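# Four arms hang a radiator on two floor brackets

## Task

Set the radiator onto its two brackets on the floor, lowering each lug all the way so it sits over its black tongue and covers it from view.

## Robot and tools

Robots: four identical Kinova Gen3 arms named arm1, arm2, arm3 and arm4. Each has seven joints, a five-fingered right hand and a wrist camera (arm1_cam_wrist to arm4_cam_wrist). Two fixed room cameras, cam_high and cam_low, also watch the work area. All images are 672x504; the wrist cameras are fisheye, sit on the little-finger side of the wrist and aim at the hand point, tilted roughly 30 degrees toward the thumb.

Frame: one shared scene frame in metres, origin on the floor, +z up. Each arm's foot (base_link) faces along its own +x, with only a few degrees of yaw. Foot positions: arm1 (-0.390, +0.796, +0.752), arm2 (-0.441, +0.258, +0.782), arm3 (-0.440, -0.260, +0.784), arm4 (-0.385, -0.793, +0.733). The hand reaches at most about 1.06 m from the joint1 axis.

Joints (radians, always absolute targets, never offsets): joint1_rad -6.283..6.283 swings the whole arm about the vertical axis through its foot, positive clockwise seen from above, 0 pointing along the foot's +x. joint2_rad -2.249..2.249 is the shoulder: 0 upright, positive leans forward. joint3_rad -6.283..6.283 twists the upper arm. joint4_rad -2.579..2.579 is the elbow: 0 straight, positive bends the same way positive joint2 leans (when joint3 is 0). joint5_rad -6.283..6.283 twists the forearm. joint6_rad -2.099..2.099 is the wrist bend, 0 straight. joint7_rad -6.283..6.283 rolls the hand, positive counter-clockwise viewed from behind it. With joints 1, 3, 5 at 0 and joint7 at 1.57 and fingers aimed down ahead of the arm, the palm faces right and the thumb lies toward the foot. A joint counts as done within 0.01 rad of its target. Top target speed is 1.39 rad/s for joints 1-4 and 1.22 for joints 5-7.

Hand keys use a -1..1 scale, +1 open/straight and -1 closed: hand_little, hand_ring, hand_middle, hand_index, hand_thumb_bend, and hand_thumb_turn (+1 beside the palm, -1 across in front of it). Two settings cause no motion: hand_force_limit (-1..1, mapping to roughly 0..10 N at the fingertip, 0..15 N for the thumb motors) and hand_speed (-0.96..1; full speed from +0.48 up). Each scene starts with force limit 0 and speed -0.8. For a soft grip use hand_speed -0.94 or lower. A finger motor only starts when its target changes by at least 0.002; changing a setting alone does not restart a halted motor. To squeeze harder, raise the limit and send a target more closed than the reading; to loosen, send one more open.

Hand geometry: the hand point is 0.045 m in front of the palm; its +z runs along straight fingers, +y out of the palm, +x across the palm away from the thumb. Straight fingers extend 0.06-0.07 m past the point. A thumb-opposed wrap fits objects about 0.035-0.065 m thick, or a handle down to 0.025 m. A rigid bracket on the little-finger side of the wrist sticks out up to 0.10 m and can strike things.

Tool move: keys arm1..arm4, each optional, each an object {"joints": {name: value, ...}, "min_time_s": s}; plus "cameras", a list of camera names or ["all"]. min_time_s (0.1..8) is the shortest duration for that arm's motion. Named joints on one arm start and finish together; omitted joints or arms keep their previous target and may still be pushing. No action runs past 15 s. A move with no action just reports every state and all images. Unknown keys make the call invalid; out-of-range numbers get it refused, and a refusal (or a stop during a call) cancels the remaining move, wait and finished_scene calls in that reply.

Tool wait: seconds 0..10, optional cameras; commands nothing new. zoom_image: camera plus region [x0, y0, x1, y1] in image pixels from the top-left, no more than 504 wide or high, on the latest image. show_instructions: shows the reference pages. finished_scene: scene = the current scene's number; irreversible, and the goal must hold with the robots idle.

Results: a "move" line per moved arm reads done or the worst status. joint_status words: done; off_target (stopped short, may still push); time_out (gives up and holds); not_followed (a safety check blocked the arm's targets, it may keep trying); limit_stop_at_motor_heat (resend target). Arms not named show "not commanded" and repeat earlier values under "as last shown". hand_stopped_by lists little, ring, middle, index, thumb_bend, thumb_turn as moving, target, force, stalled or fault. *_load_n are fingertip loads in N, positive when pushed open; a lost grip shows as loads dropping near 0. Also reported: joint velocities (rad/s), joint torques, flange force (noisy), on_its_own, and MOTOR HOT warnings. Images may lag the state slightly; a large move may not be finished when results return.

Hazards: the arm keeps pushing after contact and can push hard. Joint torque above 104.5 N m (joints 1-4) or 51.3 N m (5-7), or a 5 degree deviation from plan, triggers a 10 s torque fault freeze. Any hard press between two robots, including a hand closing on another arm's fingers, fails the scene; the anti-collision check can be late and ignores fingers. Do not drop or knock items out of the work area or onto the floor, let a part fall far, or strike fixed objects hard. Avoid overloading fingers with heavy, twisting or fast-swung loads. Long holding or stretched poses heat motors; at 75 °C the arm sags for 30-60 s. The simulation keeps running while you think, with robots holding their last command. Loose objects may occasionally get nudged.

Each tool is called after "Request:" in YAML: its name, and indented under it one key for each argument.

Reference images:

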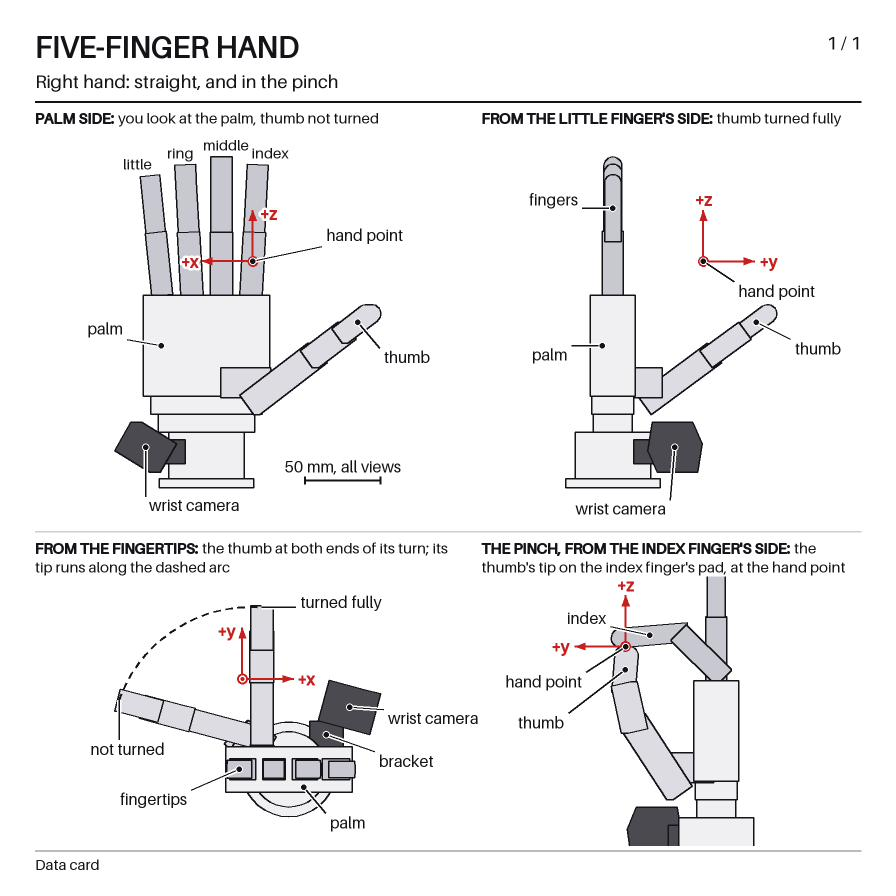

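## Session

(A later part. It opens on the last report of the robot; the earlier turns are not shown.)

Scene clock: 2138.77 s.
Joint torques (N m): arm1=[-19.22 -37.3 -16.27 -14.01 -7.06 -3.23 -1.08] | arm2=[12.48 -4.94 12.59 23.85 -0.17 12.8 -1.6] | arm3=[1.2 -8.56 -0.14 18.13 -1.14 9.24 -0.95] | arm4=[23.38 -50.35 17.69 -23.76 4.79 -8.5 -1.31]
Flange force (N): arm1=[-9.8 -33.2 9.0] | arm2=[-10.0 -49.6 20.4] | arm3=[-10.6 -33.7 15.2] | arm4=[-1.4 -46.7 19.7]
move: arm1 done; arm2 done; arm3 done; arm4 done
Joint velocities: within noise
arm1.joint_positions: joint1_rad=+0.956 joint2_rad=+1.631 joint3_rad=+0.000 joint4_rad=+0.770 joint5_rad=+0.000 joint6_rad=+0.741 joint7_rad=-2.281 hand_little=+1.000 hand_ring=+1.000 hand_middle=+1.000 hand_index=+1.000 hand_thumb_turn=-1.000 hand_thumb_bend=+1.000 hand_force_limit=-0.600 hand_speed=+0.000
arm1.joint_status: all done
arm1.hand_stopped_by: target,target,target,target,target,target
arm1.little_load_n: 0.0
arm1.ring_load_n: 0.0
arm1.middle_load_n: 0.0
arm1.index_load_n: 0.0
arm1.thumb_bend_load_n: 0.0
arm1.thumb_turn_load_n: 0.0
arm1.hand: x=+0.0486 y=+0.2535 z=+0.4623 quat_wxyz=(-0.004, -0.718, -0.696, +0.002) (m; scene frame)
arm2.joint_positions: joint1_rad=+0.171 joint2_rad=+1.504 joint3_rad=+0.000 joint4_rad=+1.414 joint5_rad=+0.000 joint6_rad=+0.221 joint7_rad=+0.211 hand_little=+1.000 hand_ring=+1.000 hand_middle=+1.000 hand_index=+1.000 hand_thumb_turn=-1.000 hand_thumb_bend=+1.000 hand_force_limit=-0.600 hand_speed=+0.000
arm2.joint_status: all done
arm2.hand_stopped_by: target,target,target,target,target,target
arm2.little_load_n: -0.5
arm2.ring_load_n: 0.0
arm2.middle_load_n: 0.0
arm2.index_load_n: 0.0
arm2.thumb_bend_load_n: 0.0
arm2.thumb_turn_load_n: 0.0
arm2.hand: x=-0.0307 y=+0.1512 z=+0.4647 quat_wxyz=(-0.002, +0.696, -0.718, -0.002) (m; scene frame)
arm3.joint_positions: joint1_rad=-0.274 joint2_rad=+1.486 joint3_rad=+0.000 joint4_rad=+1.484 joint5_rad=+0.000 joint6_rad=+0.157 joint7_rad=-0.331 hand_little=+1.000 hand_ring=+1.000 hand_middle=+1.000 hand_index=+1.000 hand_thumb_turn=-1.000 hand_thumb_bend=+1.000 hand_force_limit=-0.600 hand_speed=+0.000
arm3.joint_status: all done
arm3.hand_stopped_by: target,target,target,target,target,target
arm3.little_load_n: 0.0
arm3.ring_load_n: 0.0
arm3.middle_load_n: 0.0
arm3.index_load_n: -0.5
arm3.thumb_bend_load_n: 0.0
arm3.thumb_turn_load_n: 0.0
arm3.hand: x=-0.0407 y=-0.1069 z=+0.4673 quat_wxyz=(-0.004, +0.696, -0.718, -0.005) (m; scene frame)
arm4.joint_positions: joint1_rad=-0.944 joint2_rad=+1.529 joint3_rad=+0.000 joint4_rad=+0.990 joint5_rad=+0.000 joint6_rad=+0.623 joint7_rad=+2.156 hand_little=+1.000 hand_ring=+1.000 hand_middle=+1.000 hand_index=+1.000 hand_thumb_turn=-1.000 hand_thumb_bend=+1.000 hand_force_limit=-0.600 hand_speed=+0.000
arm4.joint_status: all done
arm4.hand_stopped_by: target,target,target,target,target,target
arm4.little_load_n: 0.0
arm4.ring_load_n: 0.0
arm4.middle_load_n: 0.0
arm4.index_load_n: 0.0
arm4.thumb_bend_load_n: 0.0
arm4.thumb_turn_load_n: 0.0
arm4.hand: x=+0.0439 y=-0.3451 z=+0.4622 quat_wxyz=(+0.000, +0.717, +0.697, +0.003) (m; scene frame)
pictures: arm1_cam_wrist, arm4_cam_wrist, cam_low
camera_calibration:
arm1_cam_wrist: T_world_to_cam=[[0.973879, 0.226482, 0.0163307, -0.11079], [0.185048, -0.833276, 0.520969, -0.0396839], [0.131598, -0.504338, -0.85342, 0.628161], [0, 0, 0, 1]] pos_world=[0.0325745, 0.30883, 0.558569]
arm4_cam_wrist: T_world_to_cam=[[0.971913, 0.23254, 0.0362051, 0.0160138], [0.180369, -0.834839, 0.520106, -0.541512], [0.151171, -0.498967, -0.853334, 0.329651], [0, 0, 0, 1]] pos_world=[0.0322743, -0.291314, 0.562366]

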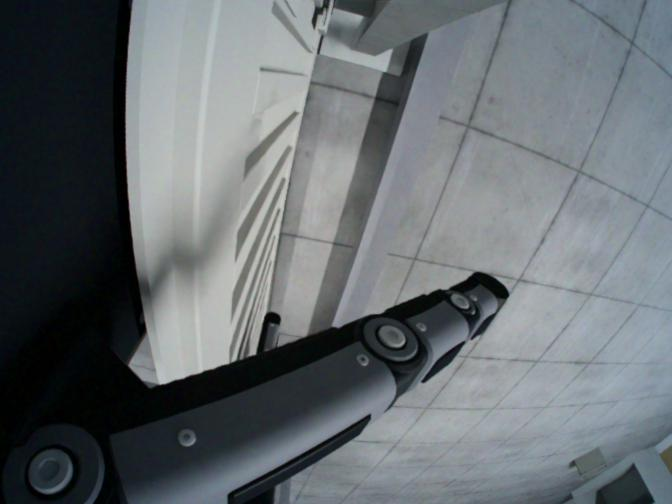

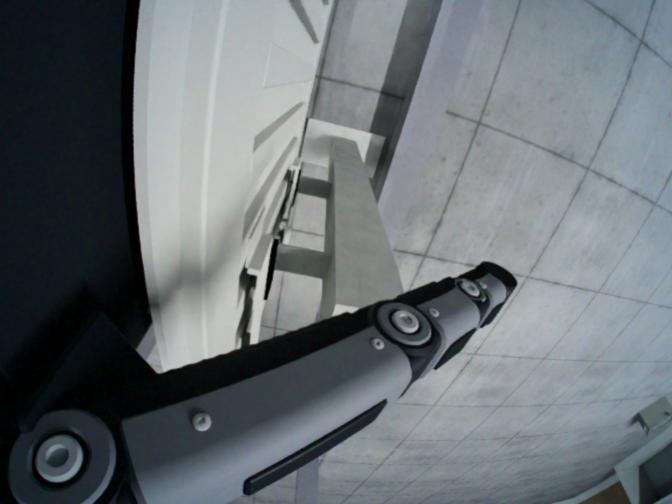

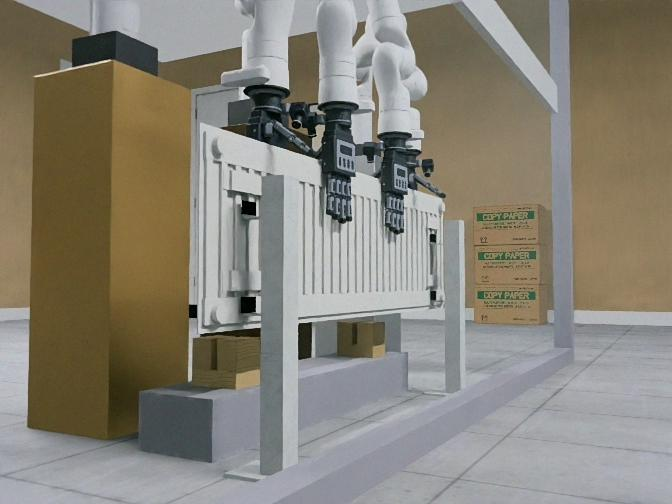

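Request:
move:
  arm1: {"joints":{"joint1_rad":0.9583,"joint2_rad":1.6284,"joint4_rad":0.7775,"joint6_rad":0.7357,"joint7_rad":-2.2760},"min_time_s":3}
  arm2: {"joints":{"joint1_rad":0.1715,"joint2_rad":1.5029,"joint4_rad":1.4185,"joint6_rad":0.2174,"joint7_rad":0.2149},"min_time_s":3}
  arm3: {"joints":{"joint1_rad":-0.2740,"joint2_rad":1.4863,"joint4_rad":1.4851,"joint6_rad":0.1561,"joint7_rad":-0.3282},"min_time_s":3}
  arm4: {"joints":{"joint1_rad":-0.9434,"joint2_rad":1.5290,"joint4_rad":0.9891,"joint6_rad":0.6235,"joint7_rad":2.1596},"min_time_s":3}
  cameras: ["arm1_cam_wrist","arm4_cam_wrist"]

Request:
zoom_image:
  camera: "arm1_cam_wrist"
  region: [316, 0, 346, 30]

Request:
zoom_image:
  camera: "arm4_cam_wrist"
  region: [284, 160, 314, 190]

Request:
zoom_image:
  camera: "arm4_cam_wrist"
  region: [256, 230, 286, 260]

Scene clock: 2204.27 s.
Joint torques (N m): arm1=[-19.47 -37.07 -16.5 -13.53 -7.08 -2.95 -1.03] | arm2=[13.09 -4.97 13.29 23.68 -0.11 12.66 -1.55] | arm3=[2.18 -8.12 1.12 18 -1.02 9.07 -0.9] | arm4=[22.02 -52.05 16.73 -24.91 4.49 -8.95 -1.25]
Flange force (N): arm1=[-11.0 -32.7 9.7] | arm2=[-11.2 -49.5 20.1] | arm3=[-12.5 -32.8 13.8] | arm4=[-3.9 -45.9 21.1]
move: arm1 done; arm2 done; arm3 done; arm4 done
Joint velocities: within noise
arm1.joint_positions: joint1_rad=+0.958 joint2_rad=+1.628 joint3_rad=+0.000 joint4_rad=+0.777 joint5_rad=+0.000 joint6_rad=+0.736 joint7_rad=-2.276 hand_little=+1.000 hand_ring=+1.000 hand_middle=+1.000 hand_index=+1.000 hand_thumb_turn=-1.000 hand_thumb_bend=+1.000 hand_force_limit=-0.600 hand_speed=+0.000
arm1.joint_status: all done
arm1.hand_stopped_by: target,target,target,target,target,target
arm1.little_load_n: 0.0
arm1.ring_load_n: 0.0
arm1.middle_load_n: 0.0
arm1.index_load_n: 0.0
arm1.thumb_bend_load_n: 0.0
arm1.thumb_turn_load_n: 0.0
arm1.hand: x=+0.0469 y=+0.2537 z=+0.4623 quat_wxyz=(-0.004, -0.717, -0.697, +0.002) (m; scene frame)
arm2.joint_positions: joint1_rad=+0.171 joint2_rad=+1.503 joint3_rad=+0.000 joint4_rad=+1.418 joint5_rad=+0.000 joint6_rad=+0.217 joint7_rad=+0.215 hand_little=+1.000 hand_ring=+1.000 hand_middle=+1.000 hand_index=+1.000 hand_thumb_turn=-1.000 hand_thumb_bend=+1.000 hand_force_limit=-0.600 hand_speed=+0.000
arm2.joint_status: all done
arm2.hand_stopped_by: target,target,target,target,target,target
arm2.little_load_n: 0.0
arm2.ring_load_n: 0.0
arm2.middle_load_n: 0.0
arm2.index_load_n: 0.0
arm2.thumb_bend_load_n: 0.0
arm2.thumb_turn_load_n: 0.0
arm2.hand: x=-0.0321 y=+0.1510 z=+0.4647 quat_wxyz=(-0.002, +0.697, -0.717, -0.002) (m; scene frame)
arm3.joint_positions: joint1_rad=-0.274 joint2_rad=+1.486 joint3_rad=+0.000 joint4_rad=+1.485 joint5_rad=+0.000 joint6_rad=+0.156 joint7_rad=-0.328 hand_little=+1.000 hand_ring=+1.000 hand_middle=+1.000 hand_index=+1.000 hand_thumb_turn=-1.000 hand_thumb_bend=+1.000 hand_force_limit=-0.600 hand_speed=+0.000
arm3.joint_status: all done
arm3.hand_stopped_by: target,target,target,target,target,target
arm3.little_load_n: 0.0
arm3.ring_load_n: 0.0
arm3.middle_load_n: 0.0
arm3.index_load_n: 0.0
arm3.thumb_bend_load_n: 0.0
arm3.thumb_turn_load_n: 0.0
arm3.hand: x=-0.0412 y=-0.1071 z=+0.4673 quat_wxyz=(-0.004, +0.697, -0.717, -0.005) (m; scene frame)
arm4.joint_positions: joint1_rad=-0.943 joint2_rad=+1.529 joint3_rad=+0.000 joint4_rad=+0.989 joint5_rad=+0.000 joint6_rad=+0.623 joint7_rad=+2.160 hand_little=+1.000 hand_ring=+1.000 hand_middle=+1.000 hand_index=+1.000 hand_thumb_turn=-1.000 hand_thumb_bend=+1.000 hand_force_limit=-0.600 hand_speed=+0.000
arm4.joint_status: all done
arm4.hand_stopped_by: target,target,target,target,target,target
arm4.little_load_n: 0.0
arm4.ring_load_n: 0.0
arm4.middle_load_n: 0.0
arm4.index_load_n: 0.0
arm4.thumb_bend_load_n: -0.5
arm4.thumb_turn_load_n: 0.0
arm4.hand: x=+0.0442 y=-0.3449 z=+0.4623 quat_wxyz=(+0.000, +0.716, +0.698, +0.003) (m; scene frame)
pictures: arm1_cam_wrist, arm4_cam_wrist
camera_calibration:
arm1_cam_wrist: T_world_to_cam=[[0.973159, 0.229556, 0.0163111, -0.109999], [0.187685, -0.832674, 0.520987, -0.0394234], [0.133177, -0.503942, -0.853409, 0.628228], [0, 0, 0, 1]] pos_world=[0.0307801, 0.309015, 0.558469]
arm4_cam_wrist: T_world_to_cam=[[0.971146, 0.235709, 0.0362739, 0.0167763], [0.183063, -0.834273, 0.520073, -0.541315], [0.152848, -0.498427, -0.853351, 0.329936], [0, 0, 0, 1]] pos_world=[0.0323722, -0.29111, 0.562466]

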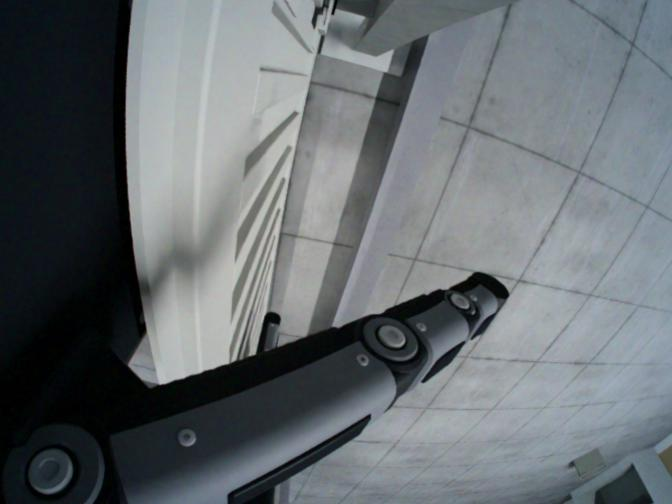

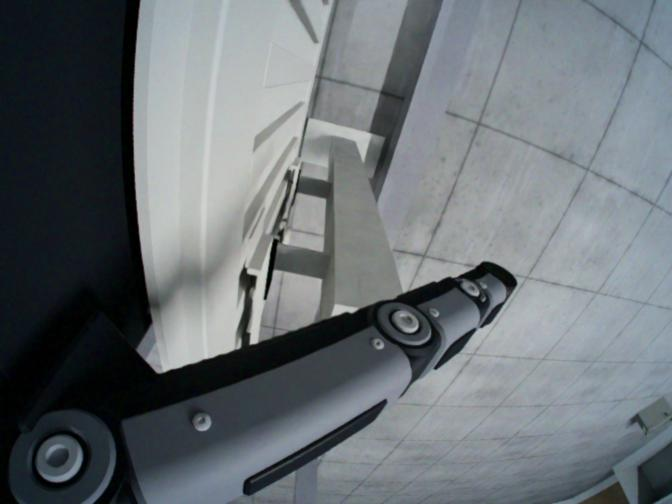

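Scaled by 16.800 from the camera's 672x504 image, which has a finer 960x720 frame.

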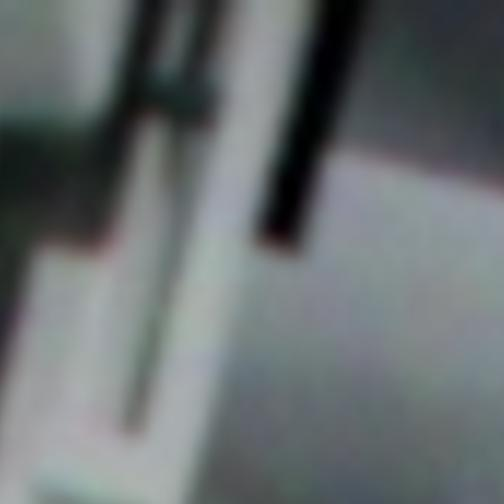

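Scaled by 16.800 from the camera's 672x504 image, which has a finer 960x720 frame.

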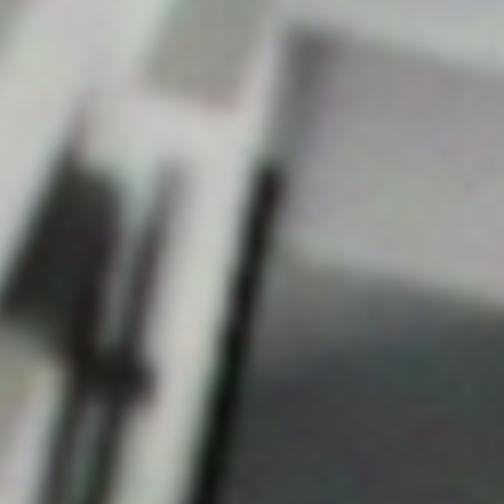

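Scaled by 16.800 from the camera's 672x504 image, which has a finer 960x720 frame.

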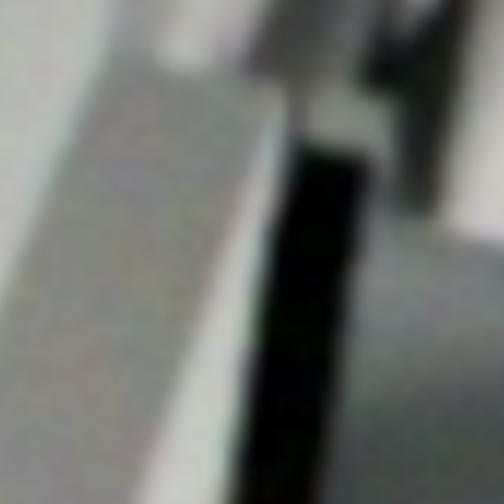

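Request:
move:
  arm1: {"joints":{"joint1_rad":0.9538,"joint2_rad":1.6411,"joint4_rad":0.7538,"joint6_rad":0.7467,"joint7_rad":-2.2805},"min_time_s":4}
  arm2: {"joints":{"joint1_rad":0.1697,"joint2_rad":1.5118,"joint4_rad":1.3987,"joint6_rad":0.2283,"joint7_rad":0.2131},"min_time_s":4}
  arm3: {"joints":{"joint1_rad":-0.2717,"joint2_rad":1.4949,"joint4_rad":1.4657,"joint6_rad":0.1668,"joint7_rad":-0.3259},"min_time_s":4}
  arm4: {"joints":{"joint1_rad":-0.9384,"joint2_rad":1.5398,"joint4_rad":0.9701,"joint6_rad":0.6317,"joint7_rad":2.1646},"min_time_s":4}
  cameras: ["arm1_cam_wrist","arm4_cam_wrist","cam_low"]

Request:
zoom_image:
  camera: "arm1_cam_wrist"
  region: [312, 0, 342, 40]

Request:
zoom_image:
  camera: "arm4_cam_wrist"
  region: [274, 150, 314, 200]

Request:
zoom_image:
  camera: "cam_low"
  region: [200, 180, 290, 330]

Request:
zoom_image:
  camera: "cam_low"
  region: [410, 210, 470, 320]

Scene clock: 2225.87 s.
Joint torques (N m): arm1=[-18.93 -37.27 -15.78 -14.04 -6.94 -3.29 -1.04] | arm2=[13 -5.7 13.19 23.4 -0.02 12.66 -1.57] | arm3=[1.56 -8.8 0.43 17.45 -1.07 8.92 -0.9] | arm4=[21.91 -51.56 16.41 -24.55 4.49 -8.88 -1.25]
Flange force (N): arm1=[-9.4 -32.8 8.8] | arm2=[-11.0 -49.5 21.5] | arm3=[-11.0 -32.6 14.4] | arm4=[-3.2 -45.2 20.4]
move: arm1 done; arm2 done; arm3 done; arm4 done
Joint velocities: within noise
arm1.joint_positions: joint1_rad=+0.954 joint2_rad=+1.641 joint3_rad=+0.000 joint4_rad=+0.754 joint5_rad=+0.000 joint6_rad=+0.747 joint7_rad=-2.280 hand_little=+1.000 hand_ring=+1.000 hand_middle=+1.000 hand_index=+1.000 hand_thumb_turn=-1.000 hand_thumb_bend=+1.000 hand_force_limit=-0.600 hand_speed=+0.000
arm1.joint_status: all done
arm1.hand_stopped_by: target,target,target,target,target,target
arm1.little_load_n: 0.0
arm1.ring_load_n: 0.0
arm1.middle_load_n: 0.0
arm1.index_load_n: 0.0
arm1.thumb_bend_load_n: -0.5
arm1.thumb_turn_load_n: 0.0
arm1.hand: x=+0.0506 y=+0.2536 z=+0.4593 quat_wxyz=(-0.004, -0.717, -0.697, +0.002) (m; scene frame)
arm2.joint_positions: joint1_rad=+0.170 joint2_rad=+1.512 joint3_rad=+0.000 joint4_rad=+1.399 joint5_rad=+0.000 joint6_rad=+0.228 joint7_rad=+0.213 hand_little=+1.000 hand_ring=+1.000 hand_middle=+1.000 hand_index=+1.000 hand_thumb_turn=-1.000 hand_thumb_bend=+1.000 hand_force_limit=-0.600 hand_speed=+0.000
arm2.joint_status: all done
arm2.hand_stopped_by: target,target,target,target,target,target
arm2.little_load_n: 0.0
arm2.ring_load_n: 0.0
arm2.middle_load_n: 0.0
arm2.index_load_n: 0.0
arm2.thumb_bend_load_n: 0.0
arm2.thumb_turn_load_n: 0.0
arm2.hand: x=-0.0284 y=+0.1510 z=+0.4617 quat_wxyz=(-0.002, +0.697, -0.717, -0.002) (m; scene frame)
arm3.joint_positions: joint1_rad=-0.272 joint2_rad=+1.495 joint3_rad=+0.000 joint4_rad=+1.466 joint5_rad=+0.000 joint6_rad=+0.167 joint7_rad=-0.326 hand_little=+1.000 hand_ring=+1.000 hand_middle=+1.000 hand_index=+1.000 hand_thumb_turn=-1.000 hand_thumb_bend=+1.000 hand_force_limit=-0.600 hand_speed=+0.000
arm3.joint_status: all done
arm3.hand_stopped_by: target,target,target,target,target,target
arm3.little_load_n: 0.0
arm3.ring_load_n: 0.0
arm3.middle_load_n: 0.0
arm3.index_load_n: 0.0
arm3.thumb_bend_load_n: -0.5
arm3.thumb_turn_load_n: 0.0
arm3.hand: x=-0.0375 y=-0.1070 z=+0.4642 quat_wxyz=(-0.004, +0.697, -0.717, -0.005) (m; scene frame)
arm4.joint_positions: joint1_rad=-0.938 joint2_rad=+1.540 joint3_rad=+0.000 joint4_rad=+0.970 joint5_rad=+0.000 joint6_rad=+0.632 joint7_rad=+2.165 hand_little=+1.000 hand_ring=+1.000 hand_middle=+1.000 hand_index=+1.000 hand_thumb_turn=-1.000 hand_thumb_bend=+1.000 hand_force_limit=-0.600 hand_speed=+0.000
arm4.joint_status: all done
arm4.hand_stopped_by: target,target,target,target,target,target
arm4.little_load_n: 0.0
arm4.ring_load_n: 0.0
arm4.middle_load_n: 0.0
arm4.index_load_n: 0.0
arm4.thumb_bend_load_n: 0.0
arm4.thumb_turn_load_n: 0.0
arm4.hand: x=+0.0479 y=-0.3449 z=+0.4592 quat_wxyz=(+0.000, +0.716, +0.698, +0.003) (m; scene frame)
pictures: arm1_cam_wrist, arm4_cam_wrist, cam_low
camera_calibration:
arm1_cam_wrist: T_world_to_cam=[[0.973141, 0.229635, 0.0162607, -0.113427], [0.187778, -0.832652, 0.520989, -0.0386308], [0.133177, -0.503942, -0.853408, 0.625138], [0, 0, 0, 1]] pos_world=[0.0343803, 0.308914, 0.555469]
arm4_cam_wrist: T_world_to_cam=[[0.971146, 0.235718, 0.036242, 0.0133157], [0.183073, -0.834226, 0.520145, -0.540407], [0.152841, -0.498501, -0.853309, 0.32668], [0, 0, 0, 1]] pos_world=[0.0360723, -0.29111, 0.559366]

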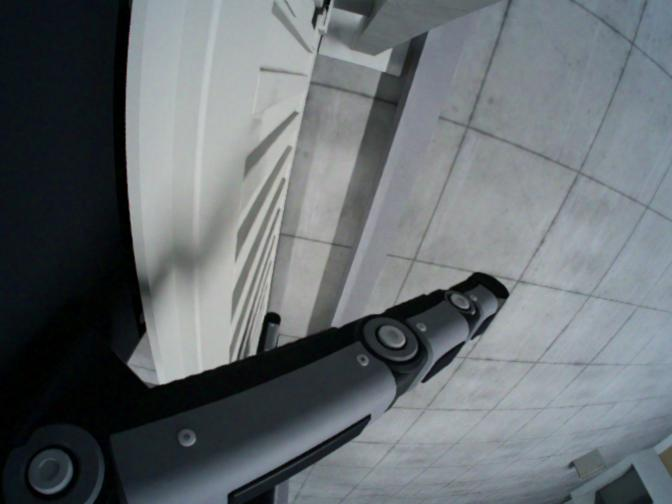

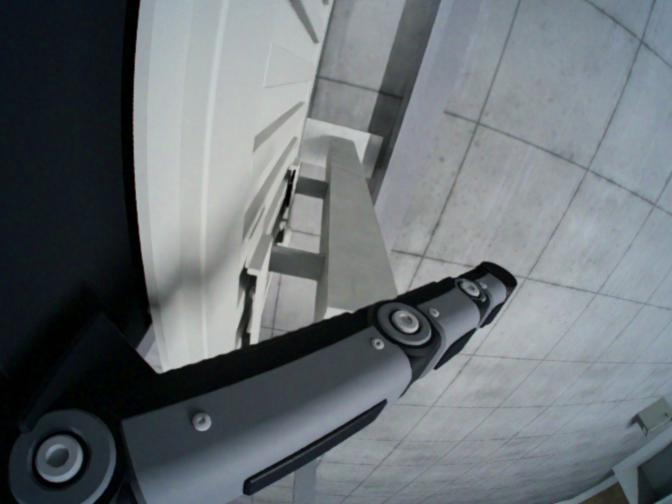

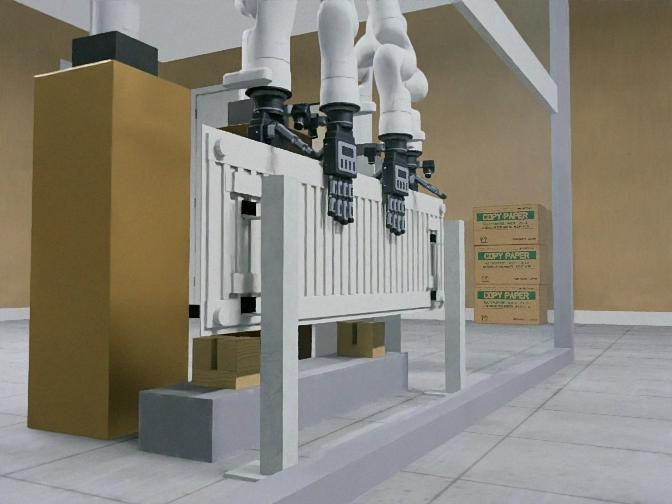

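Scaled by 12.600 from the camera's 672x504 image, which has a finer 960x720 frame.

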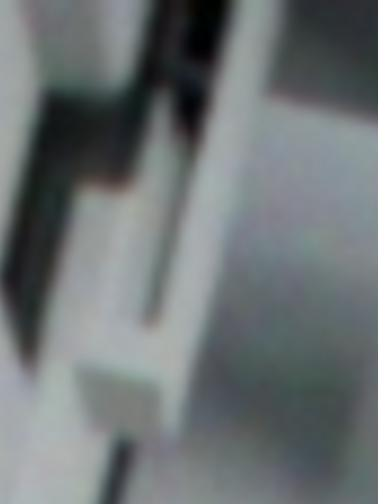

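Scaled by 10.080 from the camera's 672x504 image, which has a finer 960x720 frame.

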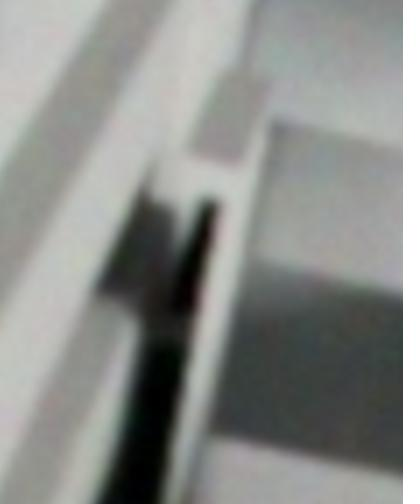

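Scaled by 3.360.

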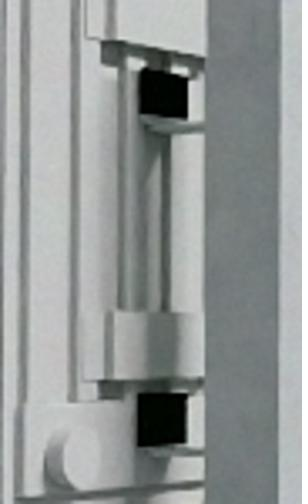

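Scaled by 4.582.

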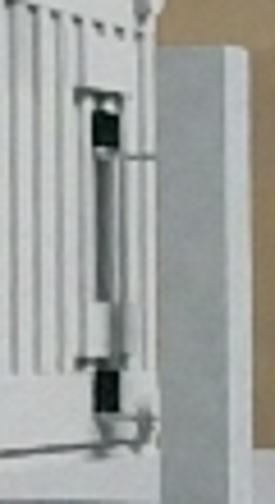

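Request:
move:
  arm1: {"joints":{"joint2_rad":1.6488,"joint4_rad":0.7450,"joint6_rad":0.7478},"min_time_s":2}
  arm2: {"joints":{"joint2_rad":1.5189,"joint4_rad":1.3922,"joint6_rad":0.2277},"min_time_s":2}
  arm3: {"joints":{"joint2_rad":1.5020,"joint4_rad":1.4594,"joint6_rad":0.1660},"min_time_s":2}
  arm4: {"joints":{"joint2_rad":1.5468,"joint4_rad":0.9634,"joint6_rad":0.6314},"min_time_s":2}
  cameras: ["arm1_cam_wrist","arm4_cam_wrist","cam_low"]

Request:
zoom_image:
  camera: "arm1_cam_wrist"
  region: [312, 0, 342, 40]

Request:
zoom_image:
  camera: "arm4_cam_wrist"
  region: [274, 160, 304, 200]

Request:
zoom_image:
  camera: "cam_low"
  region: [200, 180, 290, 330]

Scene clock: 2278.70 s.
Joint torques (N m): arm1=[-18.87 -37.58 -15.74 -14.35 -6.96 -3.45 -1.14] | arm2=[12.5 -5.3 12.45 23.63 -0.16 12.77 -1.57] | arm3=[1.33 -8.1 -0.03 18.28 -1.17 9.33 -0.95] | arm4=[23.11 -51.23 17.29 -24.37 4.76 -8.76 -1.31]
Flange force (N): arm1=[-8.9 -33.3 8.6] | arm2=[-9.9 -49.6 21.4] | arm3=[-10.8 -34.2 14.9] | arm4=[-2.2 -46.9 19.9]
move: arm1 done; arm2 done; arm3 done; arm4 done
Joint velocities: within noise
arm1.joint_positions: joint1_rad=+0.954 joint2_rad=+1.649 joint3_rad=+0.000 joint4_rad=+0.745 joint5_rad=+0.000 joint6_rad=+0.748 joint7_rad=-2.280 hand_little=+1.000 hand_ring=+1.000 hand_middle=+1.000 hand_index=+1.000 hand_thumb_turn=-1.000 hand_thumb_bend=+1.000 hand_force_limit=-0.600 hand_speed=+0.000
arm1.joint_status: all done
arm1.hand_stopped_by: target,target,target,target,target,target
arm1.little_load_n: 0.0
arm1.ring_load_n: 0.0
arm1.middle_load_n: 0.0
arm1.index_load_n: 0.0
arm1.thumb_bend_load_n: 0.0
arm1.thumb_turn_load_n: 0.0
arm1.hand: x=+0.0506 y=+0.2536 z=+0.4563 quat_wxyz=(-0.004, -0.717, -0.697, +0.002) (m; scene frame)
arm2.joint_positions: joint1_rad=+0.170 joint2_rad=+1.519 joint3_rad=+0.000 joint4_rad=+1.392 joint5_rad=+0.000 joint6_rad=+0.228 joint7_rad=+0.213 hand_little=+1.000 hand_ring=+1.000 hand_middle=+1.000 hand_index=+1.000 hand_thumb_turn=-1.000 hand_thumb_bend=+1.000 hand_force_limit=-0.600 hand_speed=+0.000
arm2.joint_status: all done
arm2.hand_stopped_by: target,target,target,target,target,target
arm2.little_load_n: 0.0
arm2.ring_load_n: 0.0
arm2.middle_load_n: 0.0
arm2.index_load_n: 0.0
arm2.thumb_bend_load_n: 0.0
arm2.thumb_turn_load_n: 0.0
arm2.hand: x=-0.0284 y=+0.1510 z=+0.4587 quat_wxyz=(-0.002, +0.697, -0.717, -0.002) (m; scene frame)
arm3.joint_positions: joint1_rad=-0.272 joint2_rad=+1.502 joint3_rad=+0.000 joint4_rad=+1.459 joint5_rad=+0.000 joint6_rad=+0.166 joint7_rad=-0.326 hand_little=+1.000 hand_ring=+1.000 hand_middle=+1.000 hand_index=+1.000 hand_thumb_turn=-1.000 hand_thumb_bend=+1.000 hand_force_limit=-0.600 hand_speed=+0.000
arm3.joint_status: all done
arm3.hand_stopped_by: target,target,target,target,target,target
arm3.little_load_n: 0.0
arm3.ring_load_n: 0.0
arm3.middle_load_n: 0.0
arm3.index_load_n: 0.0
arm3.thumb_bend_load_n: 0.0
arm3.thumb_turn_load_n: 0.0
arm3.hand: x=-0.0376 y=-0.1070 z=+0.4612 quat_wxyz=(-0.004, +0.697, -0.717, -0.005) (m; scene frame)
arm4.joint_positions: joint1_rad=-0.938 joint2_rad=+1.547 joint3_rad=+0.000 joint4_rad=+0.963 joint5_rad=+0.000 joint6_rad=+0.631 joint7_rad=+2.165 hand_little=+1.000 hand_ring=+1.000 hand_middle=+1.000 hand_index=+1.000 hand_thumb_turn=-1.000 hand_thumb_bend=+1.000 hand_force_limit=-0.600 hand_speed=+0.000
arm4.joint_status: all done
arm4.hand_stopped_by: target,target,target,target,target,target
arm4.little_load_n: 0.0
arm4.ring_load_n: 0.0
arm4.middle_load_n: 0.0
arm4.index_load_n: 0.0
arm4.thumb_bend_load_n: -0.5
arm4.thumb_turn_load_n: 0.0
arm4.hand: x=+0.0479 y=-0.3449 z=+0.4562 quat_wxyz=(+0.000, +0.716, +0.698, +0.003) (m; scene frame)
pictures: arm1_cam_wrist, arm4_cam_wrist, cam_low
camera_calibration:
arm1_cam_wrist: T_world_to_cam=[[0.973128, 0.229686, 0.0163424, -0.113438], [0.187778, -0.832642, 0.521005, -0.0370798], [0.133275, -0.503936, -0.853397, 0.622566], [0, 0, 0, 1]] pos_world=[0.0343803, 0.308914, 0.552469]
arm4_cam_wrist: T_world_to_cam=[[0.971146, 0.235718, 0.036242, 0.0134245], [0.183073, -0.834226, 0.520145, -0.538846], [0.152841, -0.498501, -0.853309, 0.32412], [0, 0, 0, 1]] pos_world=[0.0360723, -0.29111, 0.556366]

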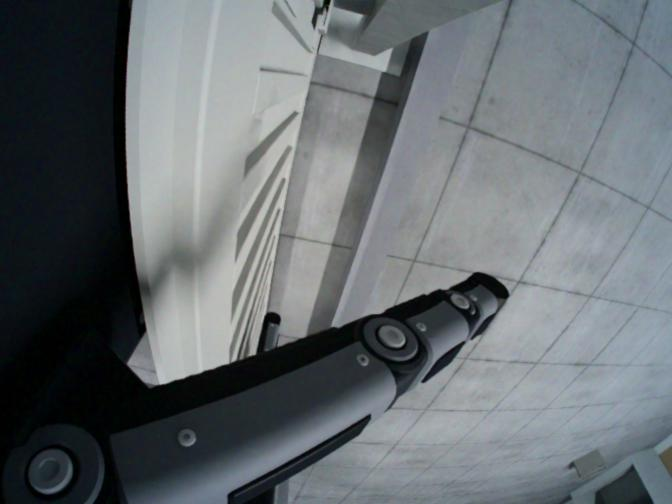

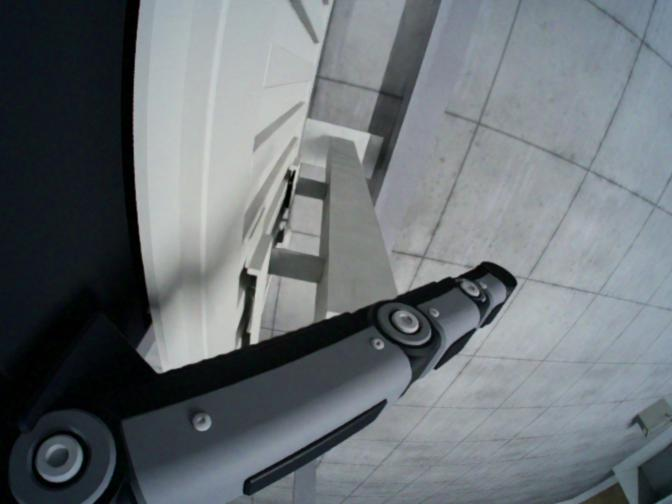

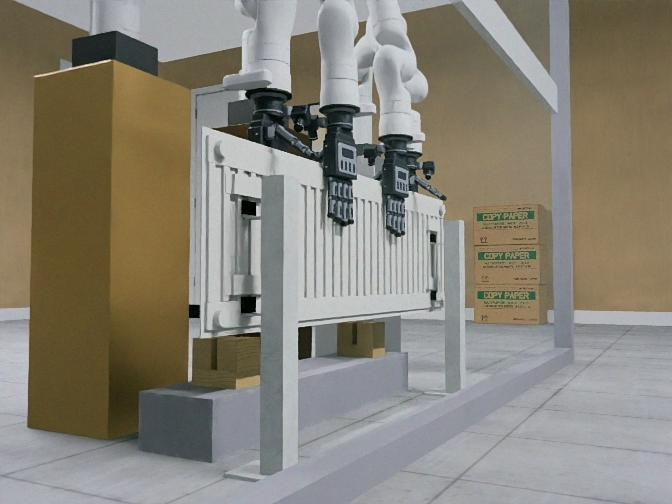

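Scaled by 12.600 from the camera's 672x504 image, which has a finer 960x720 frame.

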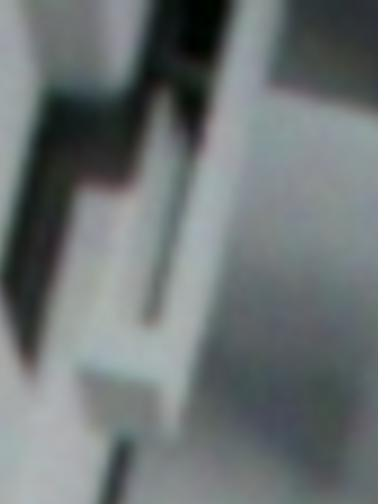

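Scaled by 12.600 from the camera's 672x504 image, which has a finer 960x720 frame.

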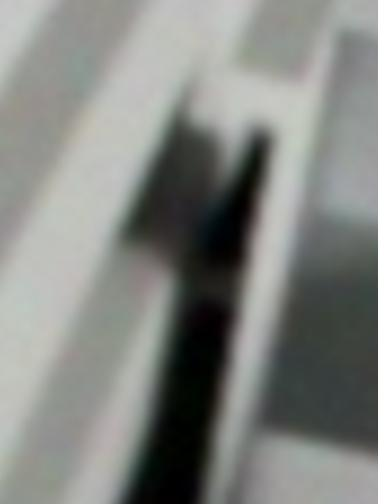

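Scaled by 3.360.

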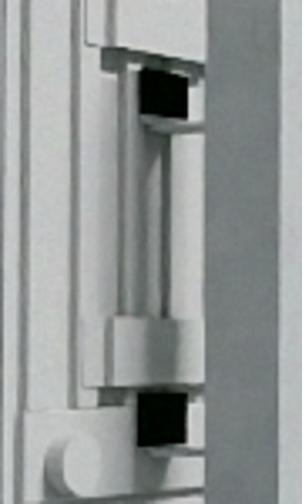

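Request:
move:
  arm1: {"joints":{"joint2_rad":1.6539,"joint4_rad":0.7391,"joint6_rad":0.7486},"min_time_s":2}
  arm2: {"joints":{"joint2_rad":1.5236,"joint4_rad":1.3878,"joint6_rad":0.2274},"min_time_s":2}
  arm3: {"joints":{"joint2_rad":1.5067,"joint4_rad":1.4551,"joint6_rad":0.1656},"min_time_s":2}
  arm4: {"joints":{"joint2_rad":1.5515,"joint4_rad":0.9589,"joint6_rad":0.6312},"min_time_s":2}
  cameras: ["arm4_cam_wrist","cam_low"]

Request:
zoom_image:
  camera: "cam_low"
  region: [200, 180, 290, 330]

Request:
zoom_image:
  camera: "cam_low"
  region: [410, 210, 470, 320]

Scene clock: 2285.90 s.
Joint torques (N m): arm1=[-18.79 -37.65 -15.61 -14.47 -6.96 -3.51 -1.11] | arm2=[12.43 -5.2 12.43 23.59 -0.14 12.78 -1.59] | arm3=[1.02 -8.1 -0.39 18.31 -1.22 9.33 -0.98] | arm4=[23.3 -51.04 17.33 -24.24 4.82 -8.73 -1.28]
Flange force (N): arm1=[-8.4 -33.5 8.4] | arm2=[-9.8 -49.4 21.3] | arm3=[-10.2 -34.5 15.1] | arm4=[-1.9 -47.1 19.6]
move: arm1 done; arm2 done; arm3 done; arm4 done
Joint velocities: within noise
arm1.joint_positions: joint1_rad=+0.954 joint2_rad=+1.654 joint3_rad=+0.000 joint4_rad=+0.739 joint5_rad=+0.000 joint6_rad=+0.749 joint7_rad=-2.280 hand_little=+1.000 hand_ring=+1.000 hand_middle=+1.000 hand_index=+1.000 hand_thumb_turn=-1.000 hand_thumb_bend=+1.000 hand_force_limit=-0.600 hand_speed=+0.000
arm1.joint_status: all done
arm1.hand_stopped_by: target,target,target,target,target,target
arm1.little_load_n: 0.0
arm1.ring_load_n: 0.0
arm1.middle_load_n: 0.0
arm1.index_load_n: 0.0
arm1.thumb_bend_load_n: -0.5
arm1.thumb_turn_load_n: 0.0
arm1.hand: x=+0.0506 y=+0.2536 z=+0.4543 quat_wxyz=(-0.004, -0.717, -0.697, +0.002) (m; scene frame)
arm2.joint_positions: joint1_rad=+0.170 joint2_rad=+1.524 joint3_rad=+0.000 joint4_rad=+1.388 joint5_rad=+0.000 joint6_rad=+0.227 joint7_rad=+0.213 hand_little=+1.000 hand_ring=+1.000 hand_middle=+1.000 hand_index=+1.000 hand_thumb_turn=-1.000 hand_thumb_bend=+1.000 hand_force_limit=-0.600 hand_speed=+0.000
arm2.joint_status: all done
arm2.hand_stopped_by: target,target,target,target,target,target
arm2.little_load_n: 0.0
arm2.ring_load_n: 0.0
arm2.middle_load_n: 0.0
arm2.index_load_n: 0.5
arm2.thumb_bend_load_n: 0.0
arm2.thumb_turn_load_n: -0.5
arm2.hand: x=-0.0284 y=+0.1510 z=+0.4567 quat_wxyz=(-0.002, +0.697, -0.717, -0.002) (m; scene frame)
arm3.joint_positions: joint1_rad=-0.272 joint2_rad=+1.507 joint3_rad=+0.000 joint4_rad=+1.455 joint5_rad=+0.000 joint6_rad=+0.166 joint7_rad=-0.326 hand_little=+1.000 hand_ring=+1.000 hand_middle=+1.000 hand_index=+1.000 hand_thumb_turn=-1.000 hand_thumb_bend=+1.000 hand_force_limit=-0.600 hand_speed=+0.000
arm3.joint_status: all done
arm3.hand_stopped_by: target,target,target,target,target,target
arm3.little_load_n: 0.0
arm3.ring_load_n: 0.0
arm3.middle_load_n: 0.0
arm3.index_load_n: 0.0
arm3.thumb_bend_load_n: 0.0
arm3.thumb_turn_load_n: 0.0
arm3.hand: x=-0.0376 y=-0.1070 z=+0.4592 quat_wxyz=(-0.004, +0.697, -0.717, -0.005) (m; scene frame)
arm4.joint_positions: joint1_rad=-0.938 joint2_rad=+1.552 joint3_rad=+0.000 joint4_rad=+0.959 joint5_rad=+0.000 joint6_rad=+0.631 joint7_rad=+2.165 hand_little=+1.000 hand_ring=+1.000 hand_middle=+1.000 hand_index=+1.000 hand_thumb_turn=-1.000 hand_thumb_bend=+1.000 hand_force_limit=-0.600 hand_speed=+0.000
arm4.joint_status: all done
arm4.hand_stopped_by: target,target,target,target,target,target
arm4.little_load_n: 0.0
arm4.ring_load_n: 0.0
arm4.middle_load_n: 0.0
arm4.index_load_n: 0.0
arm4.thumb_bend_load_n: 0.0
arm4.thumb_turn_load_n: 0.0
arm4.hand: x=+0.0479 y=-0.3449 z=+0.4542 quat_wxyz=(+0.000, +0.716, +0.698, +0.003) (m; scene frame)
pictures: arm4_cam_wrist, cam_low
camera_calibration:
arm4_cam_wrist: T_world_to_cam=[[0.971146, 0.235718, 0.036242, 0.0134969], [0.183073, -0.834226, 0.520145, -0.537806], [0.152841, -0.498501, -0.853309, 0.322414], [0, 0, 0, 1]] pos_world=[0.0360723, -0.29111, 0.554366]

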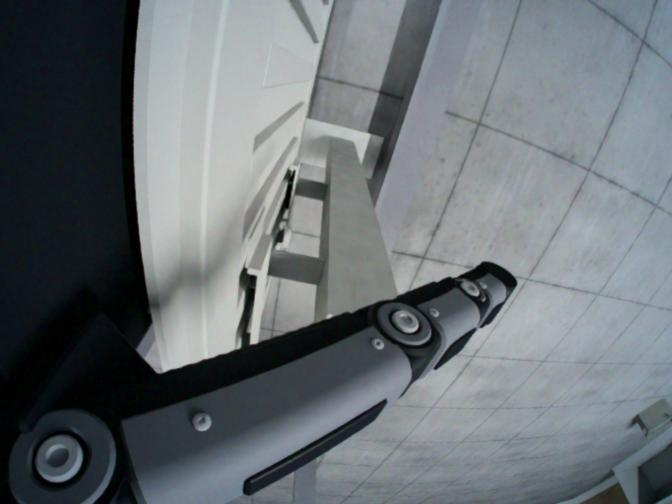

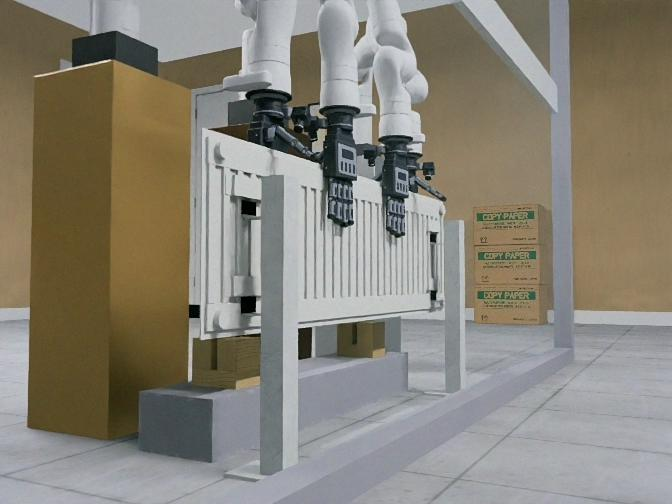

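Scaled by 3.360.

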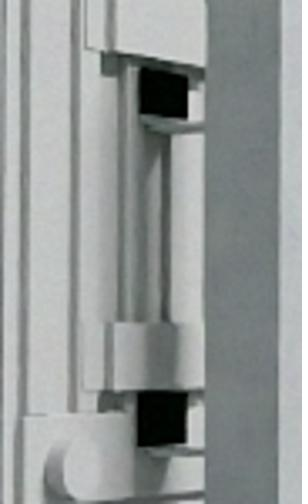

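Scaled by 4.582.

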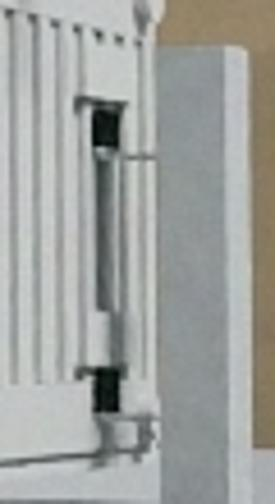

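Request:
move:
  arm1: {"joints":{"joint2_rad":1.6591,"joint4_rad":0.7331,"joint6_rad":0.7494},"min_time_s":2}
  arm2: {"joints":{"joint2_rad":1.5283,"joint4_rad":1.3834,"joint6_rad":0.2271},"min_time_s":2}
  arm3: {"joints":{"joint2_rad":1.5114,"joint4_rad":1.4508,"joint6_rad":0.1652},"min_time_s":2}
  arm4: {"joints":{"joint2_rad":1.5562,"joint4_rad":0.9543,"joint6_rad":0.6311},"min_time_s":2}
  cameras: ["cam_low"]

Request:
zoom_image:
  camera: "cam_low"
  region: [200, 180, 290, 330]

Request:
zoom_image:
  camera: "cam_low"
  region: [410, 210, 470, 320]

Scene clock: 2298.07 s.
Joint torques (N m): arm1=[-18.74 -37.63 -15.54 -14.63 -6.94 -3.7 -1.11] | arm2=[12.38 -5.31 12.33 23.84 -0.17 12.89 -1.59] | arm3=[0.91 -8 -0.53 18.43 -1.2 9.42 -1] | arm4=[23.55 -50.95 17.51 -24.21 4.85 -8.76 -1.32]
Flange force (N): arm1=[-8.1 -33.6 7.9] | arm2=[-9.5 -49.9 22.3] | arm3=[-10.0 -34.7 15.3] | arm4=[-1.7 -47.3 19.3]
move: arm1 done; arm2 done; arm3 done; arm4 done
Joint velocities: within noise
arm1.joint_positions: joint1_rad=+0.954 joint2_rad=+1.659 joint3_rad=+0.000 joint4_rad=+0.733 joint5_rad=+0.000 joint6_rad=+0.749 joint7_rad=-2.280 hand_little=+1.000 hand_ring=+1.000 hand_middle=+1.000 hand_index=+1.000 hand_thumb_turn=-1.000 hand_thumb_bend=+1.000 hand_force_limit=-0.600 hand_speed=+0.000
arm1.joint_status: all done
arm1.hand_stopped_by: target,target,target,target,target,target
arm1.little_load_n: 0.0
arm1.ring_load_n: 0.0
arm1.middle_load_n: 0.0
arm1.index_load_n: 0.0
arm1.thumb_bend_load_n: -0.5
arm1.thumb_turn_load_n: 0.0
arm1.hand: x=+0.0506 y=+0.2536 z=+0.4523 quat_wxyz=(-0.004, -0.717, -0.697, +0.002) (m; scene frame)
arm2.joint_positions: joint1_rad=+0.170 joint2_rad=+1.528 joint3_rad=+0.000 joint4_rad=+1.383 joint5_rad=+0.000 joint6_rad=+0.227 joint7_rad=+0.213 hand_little=+1.000 hand_ring=+1.000 hand_middle=+1.000 hand_index=+1.000 hand_thumb_turn=-1.000 hand_thumb_bend=+1.000 hand_force_limit=-0.600 hand_speed=+0.000
arm2.joint_status: all done
arm2.hand_stopped_by: target,target,target,target,target,target
arm2.little_load_n: 0.0
arm2.ring_load_n: 0.0
arm2.middle_load_n: 0.0
arm2.index_load_n: 0.0
arm2.thumb_bend_load_n: 0.0
arm2.thumb_turn_load_n: 0.0
arm2.hand: x=-0.0284 y=+0.1510 z=+0.4547 quat_wxyz=(-0.002, +0.697, -0.717, -0.002) (m; scene frame)
arm3.joint_positions: joint1_rad=-0.272 joint2_rad=+1.511 joint3_rad=+0.000 joint4_rad=+1.451 joint5_rad=+0.000 joint6_rad=+0.165 joint7_rad=-0.326 hand_little=+1.000 hand_ring=+1.000 hand_middle=+1.000 hand_index=+1.000 hand_thumb_turn=-1.000 hand_thumb_bend=+1.000 hand_force_limit=-0.600 hand_speed=+0.000
arm3.joint_status: all done
arm3.hand_stopped_by: target,target,target,target,target,target
arm3.little_load_n: 0.0
arm3.ring_load_n: 0.0
arm3.middle_load_n: 0.0
arm3.index_load_n: 0.0
arm3.thumb_bend_load_n: 0.0
arm3.thumb_turn_load_n: 0.0
arm3.hand: x=-0.0376 y=-0.1070 z=+0.4572 quat_wxyz=(-0.004, +0.697, -0.717, -0.005) (m; scene frame)
arm4.joint_positions: joint1_rad=-0.938 joint2_rad=+1.556 joint3_rad=+0.000 joint4_rad=+0.954 joint5_rad=+0.000 joint6_rad=+0.631 joint7_rad=+2.165 hand_little=+1.000 hand_ring=+1.000 hand_middle=+1.000 hand_index=+1.000 hand_thumb_turn=-1.000 hand_thumb_bend=+1.000 hand_force_limit=-0.600 hand_speed=+0.000
arm4.joint_status: all done
arm4.hand_stopped_by: target,target,target,target,target,target
arm4.little_load_n: 0.0
arm4.ring_load_n: 0.0
arm4.middle_load_n: 0.0
arm4.index_load_n: 0.0
arm4.thumb_bend_load_n: -0.5
arm4.thumb_turn_load_n: 0.0
arm4.hand: x=+0.0479 y=-0.3449 z=+0.4522 quat_wxyz=(+0.000, +0.716, +0.698, +0.003) (m; scene frame)
pictures: cam_low

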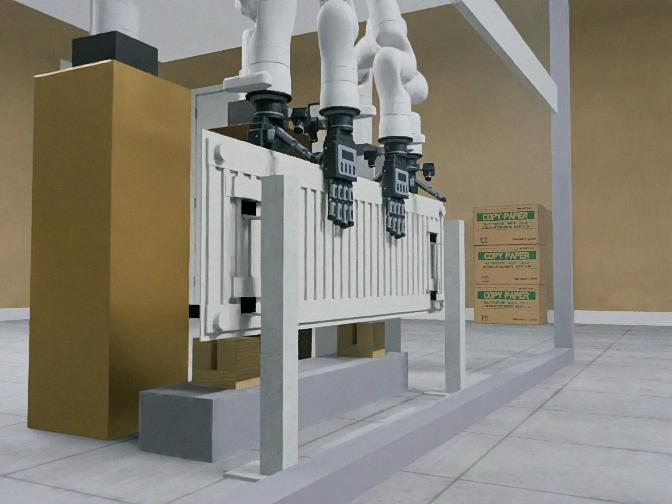

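Scaled by 3.360.

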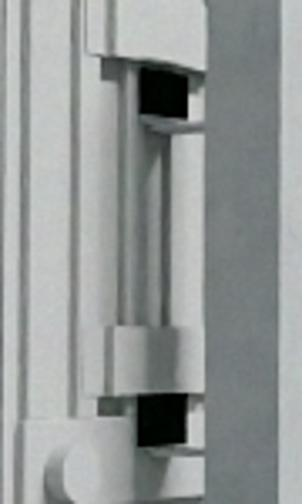

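Scaled by 4.582.

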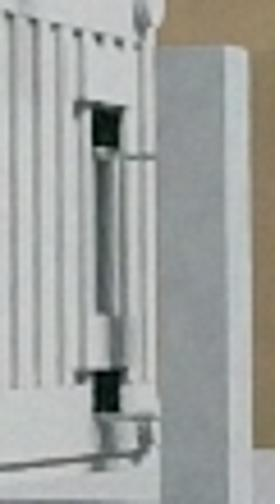

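Request:
move:
  arm1: {"joints":{"joint2_rad":1.6669,"joint4_rad":0.7240,"joint6_rad":0.7507},"min_time_s":3}
  arm2: {"joints":{"joint2_rad":1.5353,"joint4_rad":1.3768,"joint6_rad":0.2267},"min_time_s":3}
  arm3: {"joints":{"joint2_rad":1.5185,"joint4_rad":1.4442,"joint6_rad":0.1647},"min_time_s":3}
  arm4: {"joints":{"joint2_rad":1.5632,"joint4_rad":0.9474,"joint6_rad":0.6310},"min_time_s":3}
  cameras: ["cam_low"]

Request:
zoom_image:
  camera: "cam_low"
  region: [200, 180, 290, 330]

Request:
zoom_image:
  camera: "cam_low"
  region: [410, 210, 470, 320]

Scene clock: 2306.33 s.
Joint torques (N m): arm1=[-18.72 -37.6 -15.46 -14.79 -6.94 -3.81 -1.13] | arm2=[12.2 -5.47 12.17 24.08 -0.2 13.04 -1.64] | arm3=[0.69 -7.37 -0.84 18.46 -1.29 9.37 -0.97] | arm4=[23.82 -51.16 17.71 -24.16 4.9 -8.7 -1.31]
Flange force (N): arm1=[-7.5 -34.1 7.3] | arm2=[-8.9 -50.4 23.6] | arm3=[-9.6 -34.9 14.1] | arm4=[-1.2 -47.6 19.7]
move: arm1 done; arm2 done; arm3 done; arm4 done
Joint velocities: within noise
arm1.joint_positions: joint1_rad=+0.954 joint2_rad=+1.667 joint3_rad=+0.000 joint4_rad=+0.724 joint5_rad=+0.000 joint6_rad=+0.751 joint7_rad=-2.280 hand_little=+1.000 hand_ring=+1.000 hand_middle=+1.000 hand_index=+1.000 hand_thumb_turn=-1.000 hand_thumb_bend=+1.000 hand_force_limit=-0.600 hand_speed=+0.000
arm1.joint_status: all done
arm1.hand_stopped_by: target,target,target,target,target,target
arm1.little_load_n: 0.0
arm1.ring_load_n: 0.0
arm1.middle_load_n: 0.0
arm1.index_load_n: 0.0
arm1.thumb_bend_load_n: 0.0
arm1.thumb_turn_load_n: 0.0
arm1.hand: x=+0.0506 y=+0.2535 z=+0.4493 quat_wxyz=(-0.004, -0.717, -0.697, +0.002) (m; scene frame)
arm2.joint_positions: joint1_rad=+0.170 joint2_rad=+1.535 joint3_rad=+0.000 joint4_rad=+1.377 joint5_rad=+0.000 joint6_rad=+0.227 joint7_rad=+0.213 hand_little=+1.000 hand_ring=+1.000 hand_middle=+1.000 hand_index=+1.000 hand_thumb_turn=-1.000 hand_thumb_bend=+1.000 hand_force_limit=-0.600 hand_speed=+0.000
arm2.joint_status: all done
arm2.hand_stopped_by: target,target,target,target,target,target
arm2.little_load_n: 0.0
arm2.ring_load_n: 0.0
arm2.middle_load_n: 0.0
arm2.index_load_n: 0.5
arm2.thumb_bend_load_n: 0.0
arm2.thumb_turn_load_n: 0.0
arm2.hand: x=-0.0284 y=+0.1511 z=+0.4517 quat_wxyz=(-0.002, +0.697, -0.717, -0.002) (m; scene frame)
arm3.joint_positions: joint1_rad=-0.272 joint2_rad=+1.518 joint3_rad=+0.000 joint4_rad=+1.444 joint5_rad=+0.000 joint6_rad=+0.165 joint7_rad=-0.326 hand_little=+1.000 hand_ring=+1.000 hand_middle=+1.000 hand_index=+1.000 hand_thumb_turn=-1.000 hand_thumb_bend=+1.000 hand_force_limit=-0.600 hand_speed=+0.000
arm3.joint_status: all done
arm3.hand_stopped_by: target,target,target,target,target,target
arm3.little_load_n: 0.0
arm3.ring_load_n: 0.0
arm3.middle_load_n: 0.0
arm3.index_load_n: 0.0
arm3.thumb_bend_load_n: 0.0
arm3.thumb_turn_load_n: 0.0
arm3.hand: x=-0.0376 y=-0.1070 z=+0.4542 quat_wxyz=(-0.004, +0.697, -0.717, -0.005) (m; scene frame)
arm4.joint_positions: joint1_rad=-0.938 joint2_rad=+1.563 joint3_rad=+0.000 joint4_rad=+0.947 joint5_rad=+0.000 joint6_rad=+0.631 joint7_rad=+2.165 hand_little=+1.000 hand_ring=+1.000 hand_middle=+1.000 hand_index=+1.000 hand_thumb_turn=-1.000 hand_thumb_bend=+1.000 hand_force_limit=-0.600 hand_speed=+0.000
arm4.joint_status: all done
arm4.hand_stopped_by: target,target,target,target,target,target
arm4.little_load_n: 0.0
arm4.ring_load_n: 0.0
arm4.middle_load_n: 0.0
arm4.index_load_n: 0.0
arm4.thumb_bend_load_n: 0.0
arm4.thumb_turn_load_n: 0.0
arm4.hand: x=+0.0479 y=-0.3449 z=+0.4492 quat_wxyz=(+0.000, +0.716, +0.698, +0.003) (m; scene frame)
pictures: cam_low

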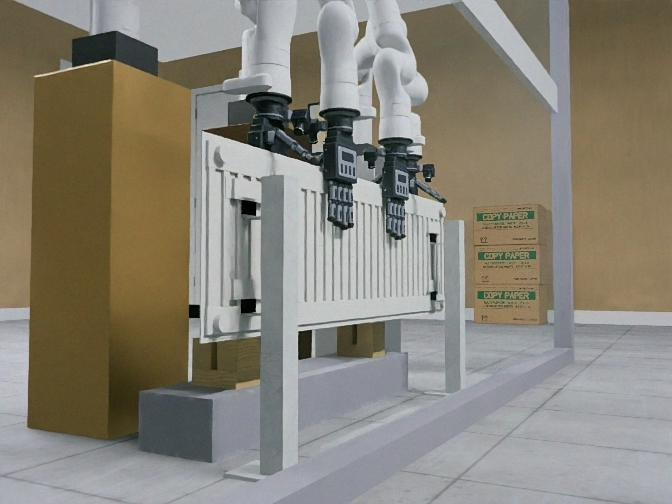

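Scaled by 3.360.

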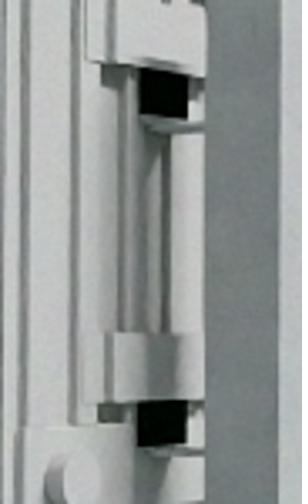

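Scaled by 4.582.

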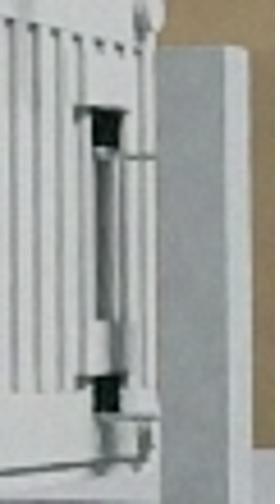

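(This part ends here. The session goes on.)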